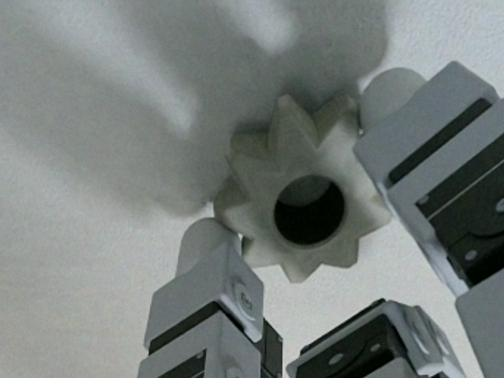

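>>> {"op": "execute_actions", "data": {"actions": [[[-0.0004,0.004,-0.007,0,0,0,0.36,-0.754,-0.576,-0.696,0,-0.98,-0.98,-0.98,-0.36,-0.754,-0.576,-0.696,-0.714,-0.678,-0.226,-0.168,0.79,-0.85,0,0,0,0,0,0,0,-0.754,-0.576,-0.696,0,-0.754,-0.576,-0.696,0,-0.754,-0.576,-0.696,-0.714,-0.678,-0.226,-0.168,0.4,-0.6]],[[-0.0004,0.004,-0.007,0,0,0,0.36,-0.754,-0.576,-0.696,0,-0.98,-0.98,-0.98,-0.36,-0.754,-0.576,-0.696,-0.714,-0.678,-0.226,-0.168,0.79,-0.85,0,0,0,0,0,0,0,-0.754,-0.576,-0.696,0,-0.754,-0.576,-0.696,0,-0.754,-0.576,-0.696,-0.714,-0.678,-0.226,-0.168,0.4,-0.6]]], "cameras": ["cam_left_wrist"]}}

>>> {"op": "zoom_image", "data": {"camera": "cam_left_wrist", "region": [240, 0, 480, 180]}}

Scene clock: 200.43 s.
left_arm: end_effector_position=(+0.5362, +0.3216, +0.1166) hand_goal=(+0.360, -0.754, -0.576, -0.696, +0.000, -0.980, -0.980, -0.980, -0.360, -0.754, -0.576, -0.696, -0.714, -0.678, -0.226, -0.168) hand_measured=(+0.354, -0.748, -0.574, -0.694, +0.002, -0.976, -0.974, -0.976, -0.354, -0.752, -0.576, -0.696, -0.716, -0.678, -0.222, -0.168) hand_current_ma=(-3, +3, +1, +0, +1, +2, +2, +1, +2, +1, +0, +0, +0, +0, +3, +0) hand_state=(goal, goal, goal, goal, goal, goal, goal, goal, goal, goal, goal, goal, goal, goal, goal, goal) hand_current_limit=0.79 hand_speed=-0.85 end_effector_quat_wxyz=(-0.003, +0.408, +0.913, +0.002) | right_arm: end_effector_position=(+0.2395, +0.0728, +0.4177) hand_goal=(+0.000, -0.754, -0.576, -0.696, +0.000, -0.754, -0.576, -0.696, +0.000, -0.754, -0.576, -0.696, -0.714, -0.678, -0.226, -0.168) hand_measured=(+0.000, -0.752, -0.576, -0.696, +0.000, -0.752, -0.576, -0.696, +0.000, -0.752, -0.576, -0.696, -0.714, -0.678, -0.224, -0.168) hand_current_ma=(+0, +2, +0, +0, +0, +2, +0, +0, +0, +2, +0, +0, +0, +1, +3, +0) hand_state=(goal, goal, goal, goal, goal, goal, goal, goal, goal, goal, goal, goal, goal, goal, goal, goal) hand_current_limit=0.40 hand_speed=-0.60 end_effector_quat_wxyz=(-0.062, +0.924, +0.325, +0.191)
Joint positions: left_arm=[0.468 1.827 1.52 -1.264 -0.008 -0.263] | right_arm=[0.643 0.859 1.385 -1.693 -0.004 1.539]
Joint torques (N m): left_arm=[0.21 -16.56 9.99 0.06 -0.26 0.02] | right_arm=[0.97 -0.91 7.71 0.59 0.09 0.11]
Heat: left arm: hottest elbow 33 °C; right arm: hottest elbow 30 °C.
Hand target: left_arm +0.5515, +0.3321, +0.1504; +0.015, +0.409, +0.912, +0.029 | right_arm +0.2370, +0.0732, +0.4223; -0.059, +0.934, +0.329, +0.126
Off the commanded pose: left_arm 0.039 m, 4 deg | right_arm 0.005 m, 8 deg.
joint sent to its limit (right arm) — joint 4 (wrist pitch), lower limit. The joint targets are off in position and orientation.
Step readings (end_effector_position of left_arm | right_arm):
0: (+0.5249, +0.3151, +0.0960) | (+0.2395, +0.0728, +0.4177)
1: (+0.5249, +0.3151, +0.0960) | (+0.2395, +0.0728, +0.4177)
2: (+0.5251, +0.3152, +0.0965) | (+0.2395, +0.0728, +0.4177)
4: (+0.5251, +0.3152, +0.0975) | (+0.2395, +0.0728, +0.4177)
8: (+0.5267, +0.3160, +0.1005) | (+0.2395, +0.0728, +0.4177)
15: (+0.5284, +0.3169, +0.1030) | (+0.2395, +0.0728, +0.4177)
16: (+0.5281, +0.3167, +0.1029) | (+0.2395, +0.0728, +0.4177)
17: (+0.5281, +0.3167, +0.1029) | (+0.2395, +0.0728, +0.4177)
19: (+0.5281, +0.3167, +0.1039) | (+0.2395, +0.0728, +0.4177)
23: (+0.5302, +0.3181, +0.1082) | (+0.2395, +0.0728, +0.4177)
30: (+0.5365, +0.3217, +0.1167) | (+0.2395, +0.0728, +0.4177)
camera_calibration:
cam_left_wrist: T_world_to_cam=[[0.0504373, -0.998715, -0.00484096, 0.260379], [-0.658165, -0.0368837, 0.75197, 0.22467], [-0.751182, -0.0347411, -0.65918, 0.612645], [0, 0, 0, 1]] pos_world=[0.594945, 0.289615, 0.236158]
Images, in order (width x height): cam_left_wrist 672x504.

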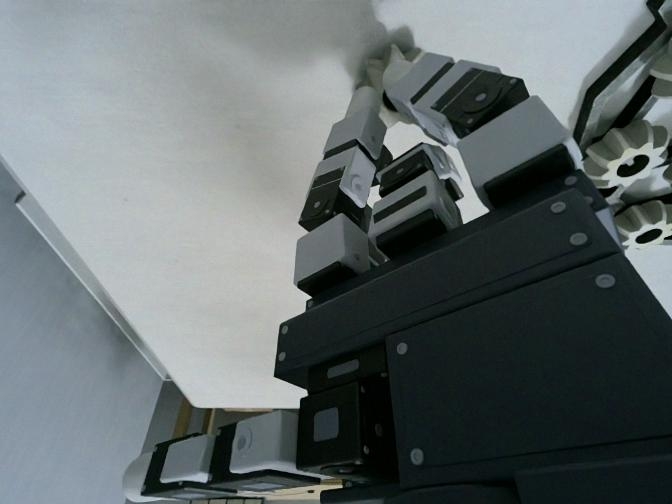

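Scaled by 2.100 from the camera's 672x504 image, which has a finer 960x720 frame.

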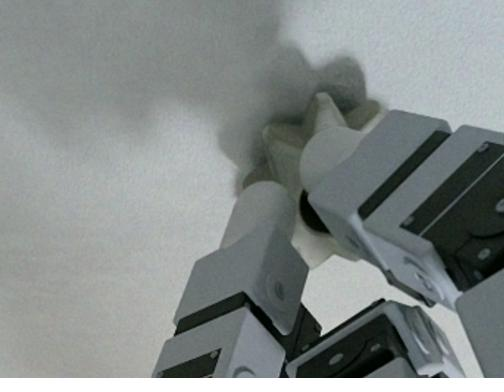

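>>> {"op": "execute_actions", "data": {"actions": [[[0,0,-0.01,0,0,0,0,-0.754,-0.576,-0.696,0,-0.98,-0.98,-0.98,0,-0.754,-0.576,-0.696,-0.714,-0.678,-0.226,-0.168,0.4,-0.5,0,0,0,0,0,0,0,-0.754,-0.576,-0.696,0,-0.754,-0.576,-0.696,0,-0.754,-0.576,-0.696,-0.714,-0.678,-0.226,-0.168,0.4,-0.6]]], "cameras": ["cam_left_wrist"]}}

>>> {"op": "zoom_image", "data": {"camera": "cam_left_wrist", "region": [240, 0, 480, 180]}}

Scene clock: 205.97 s.
left_arm: end_effector_position=(+0.5343, +0.3206, +0.1175) hand_goal=(+0.000, -0.754, -0.576, -0.696, +0.000, -0.980, -0.980, -0.980, +0.000, -0.754, -0.576, -0.696, -0.714, -0.678, -0.226, -0.168) hand_measured=(+0.002, -0.748, -0.574, -0.694, +0.002, -0.976, -0.974, -0.976, -0.002, -0.752, -0.576, -0.696, -0.716, -0.678, -0.222, -0.168) hand_current_ma=(+1, +3, +1, +0, +1, +2, +2, +1, -1, +1, +0, +0, +0, +0, +3, +0) hand_state=(goal, goal, goal, goal, goal, goal, goal, goal, goal, goal, goal, goal, goal, goal, goal, goal) hand_current_limit=0.40 hand_speed=-0.50 end_effector_quat_wxyz=(-0.007, +0.408, +0.913, -0.002) | right_arm: end_effector_position=(+0.2395, +0.0728, +0.4177) hand_goal=(+0.000, -0.754, -0.576, -0.696, +0.000, -0.754, -0.576, -0.696, +0.000, -0.754, -0.576, -0.696, -0.714, -0.678, -0.226, -0.168) hand_measured=(+0.000, -0.752, -0.576, -0.696, +0.000, -0.752, -0.576, -0.696, +0.000, -0.752, -0.576, -0.696, -0.714, -0.678, -0.224, -0.168) hand_current_ma=(+0, +2, +0, +0, +0, +2, +0, +0, +0, +2, +0, +0, +0, +1, +3, +0) hand_state=(goal, goal, goal, goal, goal, goal, goal, goal, goal, goal, goal, goal, goal, goal, goal, goal) hand_current_limit=0.40 hand_speed=-0.60 end_effector_quat_wxyz=(-0.062, +0.924, +0.325, +0.191)
Joint positions: left_arm=[0.468 1.827 1.524 -1.279 -0.008 -0.263] | right_arm=[0.643 0.859 1.385 -1.693 -0.004 1.539]
Joint torques (N m): left_arm=[0.26 -16.56 10.22 0.13 -0.27 0.03] | right_arm=[0.97 -0.91 7.73 0.64 0.09 0.11]
Heat: left arm: hottest elbow 33 °C; right arm: hottest elbow 30 °C.
Hand target: left_arm +0.5512, +0.3319, +0.1564; +0.015, +0.409, +0.912, +0.029 | right_arm +0.2370, +0.0732, +0.4223; -0.059, +0.934, +0.329, +0.126
Off the commanded pose: left_arm 0.044 m, 4 deg | right_arm 0.005 m, 8 deg.
joint sent to its limit (right arm) — joint 4 (wrist pitch), lower limit. The joint targets are off in position and orientation.
Step readings (end_effector_position of left_arm | right_arm):
0: (+0.5362, +0.3216, +0.1166) | (+0.2395, +0.0728, +0.4177)
1: (+0.5362, +0.3216, +0.1166) | (+0.2395, +0.0728, +0.4177)
2: (+0.5358, +0.3214, +0.1165) | (+0.2395, +0.0728, +0.4177)
4: (+0.5348, +0.3209, +0.1162) | (+0.2395, +0.0728, +0.4177)
8: (+0.5339, +0.3205, +0.1164) | (+0.2395, +0.0728, +0.4177)
15: (+0.5346, +0.3208, +0.1176) | (+0.2395, +0.0728, +0.4177)
camera_calibration:
cam_left_wrist: T_world_to_cam=[[0.0503845, -0.99873, -0.000503619, 0.259027], [-0.650895, -0.0332192, 0.75844, 0.216897], [-0.757494, -0.0378858, -0.651742, 0.6152], [0, 0, 0, 1]] pos_world=[0.594136, 0.28921, 0.236579]
Images, in order (width x height): cam_left_wrist 672x504.

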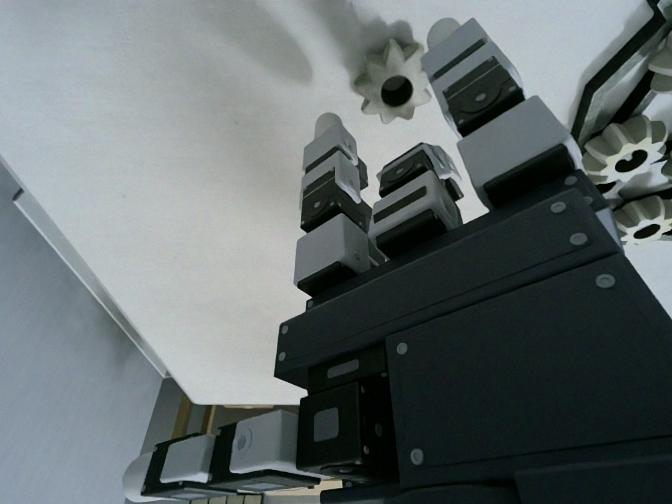

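Scaled by 2.100 from the camera's 672x504 image, which has a finer 960x720 frame.

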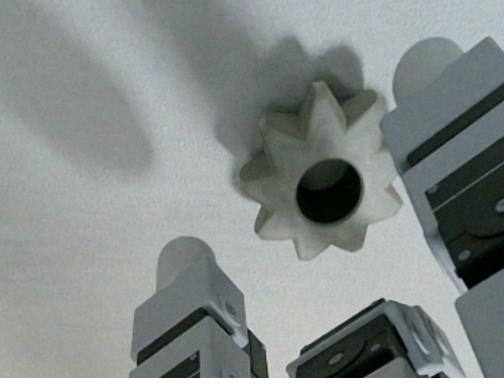

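>>> {"op": "execute_actions", "data": {"actions": [[[-0.0119,-0.0312,0.0152,0,0,0,0,-0.754,-0.576,-0.696,0,-0.98,-0.98,-0.98,0,-0.754,-0.576,-0.696,-0.714,-0.678,-0.226,-0.168,0.4,-0.5,0,0,0,0,0,0,0,-0.754,-0.576,-0.696,0,-0.754,-0.576,-0.696,0,-0.754,-0.576,-0.696,-0.714,-0.678,-0.226,-0.168,0.4,-0.6]],[[0,-0.0043,0.0715,0,0,0,0,-0.754,-0.576,-0.696,0,-0.98,-0.98,-0.98,0,-0.754,-0.576,-0.696,-0.714,-0.678,-0.226,-0.168,0.4,-0.5,0,0,0,0,0,0,0,-0.754,-0.576,-0.696,0,-0.754,-0.576,-0.696,0,-0.754,-0.576,-0.696,-0.714,-0.678,-0.226,-0.168,0.4,-0.6]],[[0.0032,0.0095,-0.0413,0,0,0,0,-0.754,-0.576,-0.696,0,-0.98,-0.98,-0.98,0,-0.754,-0.576,-0.696,-0.714,-0.678,-0.226,-0.168,0.4,-0.5,0,0,0,0,0,0,0,-0.754,-0.576,-0.696,0,-0.754,-0.576,-0.696,0,-0.754,-0.576,-0.696,-0.714,-0.678,-0.226,-0.168,0.4,-0.6]]], "cameras": ["cam_left_wrist"]}}

>>> {"op": "zoom_image", "data": {"camera": "cam_left_wrist", "region": [240, 0, 480, 180]}}

Scene clock: 208.87 s.
left_arm: end_effector_position=(+0.5246, +0.3075, +0.0866) hand_goal=(+0.000, -0.754, -0.576, -0.696, +0.000, -0.980, -0.980, -0.980, +0.000, -0.754, -0.576, -0.696, -0.714, -0.678, -0.226, -0.168) hand_measured=(+0.002, -0.750, -0.574, -0.694, +0.002, -0.976, -0.974, -0.978, -0.002, -0.752, -0.576, -0.696, -0.716, -0.678, -0.222, -0.168) hand_current_ma=(+1, +2, +1, +0, +1, +2, +2, +1, -1, +1, +0, +0, +0, +0, +3, +0) hand_state=(goal, goal, goal, goal, goal, goal, goal, goal, goal, goal, goal, goal, goal, goal, goal, goal) hand_current_limit=0.40 hand_speed=-0.50 end_effector_quat_wxyz=(-0.009, +0.413, +0.911, -0.004) | right_arm: end_effector_position=(+0.2395, +0.0728, +0.4177) hand_goal=(+0.000, -0.754, -0.576, -0.696, +0.000, -0.754, -0.576, -0.696, +0.000, -0.754, -0.576, -0.696, -0.714, -0.678, -0.226, -0.168) hand_measured=(+0.000, -0.752, -0.576, -0.696, +0.000, -0.752, -0.576, -0.696, +0.000, -0.752, -0.576, -0.696, -0.714, -0.678, -0.224, -0.168) hand_current_ma=(+0, +2, +0, +0, +0, +2, +0, +0, +0, +2, +0, +0, +0, +1, +3, +0) hand_state=(goal, goal, goal, goal, goal, goal, goal, goal, goal, goal, goal, goal, goal, goal, goal, goal) hand_current_limit=0.40 hand_speed=-0.60 end_effector_quat_wxyz=(-0.062, +0.924, +0.325, +0.191)
Joint positions: left_arm=[0.456 1.821 1.431 -1.198 -0.008 -0.264] | right_arm=[0.643 0.859 1.385 -1.693 -0.004 1.539]
Joint torques (N m): left_arm=[-0.67 -16.85 10.15 0.09 -0.27 -0.1] | right_arm=[0.97 -0.91 7.72 0.61 0.09 0.11]
Heat: left arm: hottest elbow 33 °C; right arm: hottest elbow 30 °C.
Hand target: left_arm +0.5444, +0.3187, +0.1282; +0.015, +0.409, +0.912, +0.029 | right_arm +0.2370, +0.0732, +0.4223; -0.059, +0.934, +0.329, +0.126
Off the commanded pose: left_arm 0.047 m, 5 deg | right_arm 0.005 m, 8 deg.
joint sent to its limit (right arm) — joint 4 (wrist pitch), lower limit. The joint targets are off in position and orientation.
Step readings (end_effector_position of left_arm | right_arm):
0: (+0.5343, +0.3206, +0.1175) | (+0.2395, +0.0728, +0.4177)
1: (+0.5343, +0.3206, +0.1175) | (+0.2395, +0.0728, +0.4177)
2: (+0.5343, +0.3206, +0.1175) | (+0.2395, +0.0728, +0.4177)
4: (+0.5341, +0.3205, +0.1188) | (+0.2395, +0.0728, +0.4177)
8: (+0.5332, +0.3190, +0.1215) | (+0.2395, +0.0728, +0.4177)
15: (+0.5338, +0.3152, +0.1245) | (+0.2395, +0.0728, +0.4177)
16: (+0.5339, +0.3153, +0.1241) | (+0.2395, +0.0728, +0.4177)
17: (+0.5345, +0.3145, +0.1221) | (+0.2395, +0.0728, +0.4177)
19: (+0.5359, +0.3152, +0.1176) | (+0.2395, +0.0728, +0.4177)
23: (+0.5323, +0.3123, +0.0999) | (+0.2395, +0.0728, +0.4177)
30: (+0.5327, +0.3115, +0.0894) | (+0.2395, +0.0728, +0.4177)
31: (+0.5327, +0.3115, +0.0894) | (+0.2395, +0.0728, +0.4177)
32: (+0.5327, +0.3115, +0.0894) | (+0.2395, +0.0728, +0.4177)
34: (+0.5310, +0.3107, +0.0888) | (+0.2395, +0.0728, +0.4177)
38: (+0.5266, +0.3085, +0.0873) | (+0.2395, +0.0728, +0.4177)
45: (+0.5246, +0.3075, +0.0866) | (+0.2395, +0.0728, +0.4177)
camera_calibration:
cam_left_wrist: T_world_to_cam=[[0.0397031, -0.99921, 0.00191357, 0.251909], [-0.647024, -0.0242497, 0.762084, 0.228427], [-0.761435, -0.0314952, -0.647475, 0.586978], [0, 0, 0, 1]] pos_world=[0.584742, 0.275736, 0.205491]
Images, in order (width x height): cam_left_wrist 672x504.

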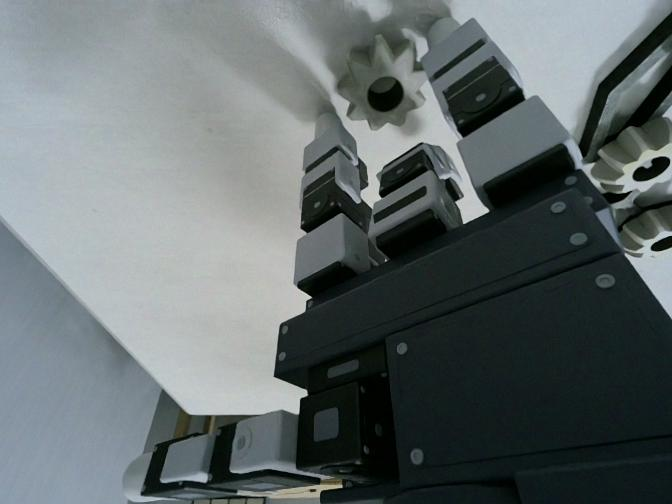

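Scaled by 2.100 from the camera's 672x504 image, which has a finer 960x720 frame.

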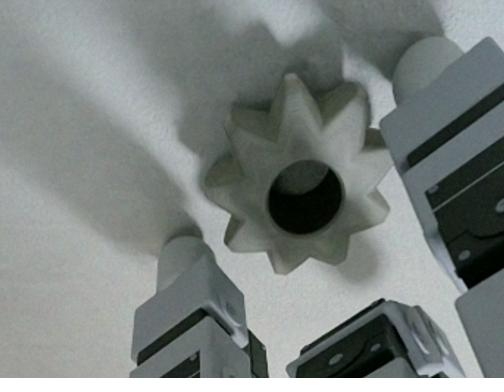

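>>> {"op": "execute_actions", "data": {"actions": [[[-0.0015,0.0079,-0.008,0,0,0,0,-0.754,-0.576,-0.696,0,-0.98,-0.98,-0.98,0,-0.754,-0.576,-0.696,-0.714,-0.678,-0.226,-0.168,0.4,-0.5,0,0,0,0,0,0,0,-0.754,-0.576,-0.696,0,-0.754,-0.576,-0.696,0,-0.754,-0.576,-0.696,-0.714,-0.678,-0.226,-0.168,0.4,-0.6]]], "cameras": ["cam_left_wrist"]}}

>>> {"op": "zoom_image", "data": {"camera": "cam_left_wrist", "region": [240, 0, 480, 180]}}

Scene clock: 210.00 s.
left_arm: end_effector_position=(+0.5310, +0.3106, +0.0979) hand_goal=(+0.000, -0.754, -0.576, -0.696, +0.000, -0.980, -0.980, -0.980, +0.000, -0.754, -0.576, -0.696, -0.714, -0.678, -0.226, -0.168) hand_measured=(+0.002, -0.750, -0.574, -0.694, +0.002, -0.976, -0.974, -0.978, -0.002, -0.752, -0.576, -0.696, -0.716, -0.678, -0.222, -0.168) hand_current_ma=(+1, +2, +1, +0, +1, +2, +2, +1, -1, +1, +0, +0, +0, +0, +3, +0) hand_state=(goal, goal, goal, goal, goal, goal, goal, goal, goal, goal, goal, goal, goal, goal, goal, goal) hand_current_limit=0.40 hand_speed=-0.50 end_effector_quat_wxyz=(-0.005, +0.413, +0.911, +0.000) | right_arm: end_effector_position=(+0.2395, +0.0728, +0.4177) hand_goal=(+0.000, -0.754, -0.576, -0.696, +0.000, -0.754, -0.576, -0.696, +0.000, -0.754, -0.576, -0.696, -0.714, -0.678, -0.226, -0.168) hand_measured=(+0.000, -0.752, -0.576, -0.696, +0.000, -0.752, -0.576, -0.696, +0.000, -0.752, -0.576, -0.696, -0.714, -0.678, -0.224, -0.168) hand_current_ma=(+0, +2, +0, +0, +0, +2, +0, +0, +0, +2, +0, +0, +0, +1, +3, +0) hand_state=(goal, goal, goal, goal, goal, goal, goal, goal, goal, goal, goal, goal, goal, goal, goal, goal) hand_current_limit=0.40 hand_speed=-0.60 end_effector_quat_wxyz=(-0.062, +0.924, +0.325, +0.191)
Joint positions: left_arm=[0.456 1.821 1.46 -1.215 -0.008 -0.264] | right_arm=[0.643 0.859 1.385 -1.693 -0.004 1.539]
Joint torques (N m): left_arm=[-0.26 -16.21 10 0.05 -0.29 -0.07] | right_arm=[1.08 -0.79 7.73 0.62 0.08 0.12]
Heat: left arm: hottest elbow 33 °C; right arm: hottest elbow 30 °C.
Hand target: left_arm +0.5483, +0.3210, +0.1333; +0.015, +0.409, +0.912, +0.029 | right_arm +0.2370, +0.0732, +0.4223; -0.059, +0.934, +0.329, +0.126
Off the commanded pose: left_arm 0.041 m, 4 deg | right_arm 0.005 m, 8 deg.
joint sent to its limit (right arm) — joint 4 (wrist pitch), lower limit. The joint targets are off in position and orientation.
Step readings (end_effector_position of left_arm | right_arm):
0: (+0.5246, +0.3075, +0.0866) | (+0.2395, +0.0728, +0.4177)
1: (+0.5246, +0.3075, +0.0866) | (+0.2395, +0.0728, +0.4177)
2: (+0.5248, +0.3076, +0.0872) | (+0.2395, +0.0728, +0.4177)
4: (+0.5255, +0.3080, +0.0894) | (+0.2395, +0.0728, +0.4177)
8: (+0.5295, +0.3099, +0.0955) | (+0.2395, +0.0728, +0.4177)
15: (+0.5310, +0.3106, +0.0979) | (+0.2395, +0.0728, +0.4177)
camera_calibration:
cam_left_wrist: T_world_to_cam=[[0.0396624, -0.999209, -0.00303342, 0.255285], [-0.655416, -0.0283072, 0.754737, 0.230495], [-0.754226, -0.0279466, -0.65602, 0.595189], [0, 0, 0, 1]] pos_world=[0.589852, 0.278241, 0.217267]
Images, in order (width x height): cam_left_wrist 672x504.

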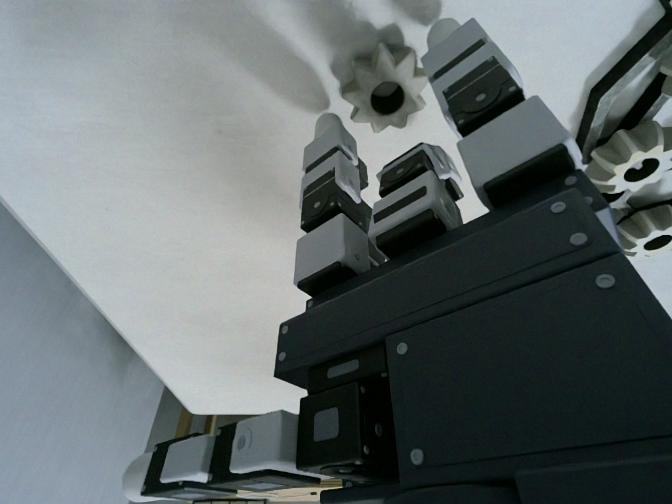

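Scaled by 2.100 from the camera's 672x504 image, which has a finer 960x720 frame.

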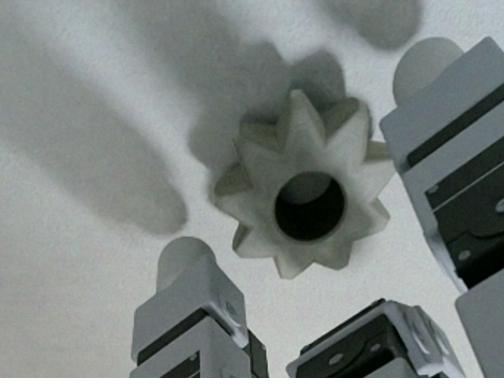

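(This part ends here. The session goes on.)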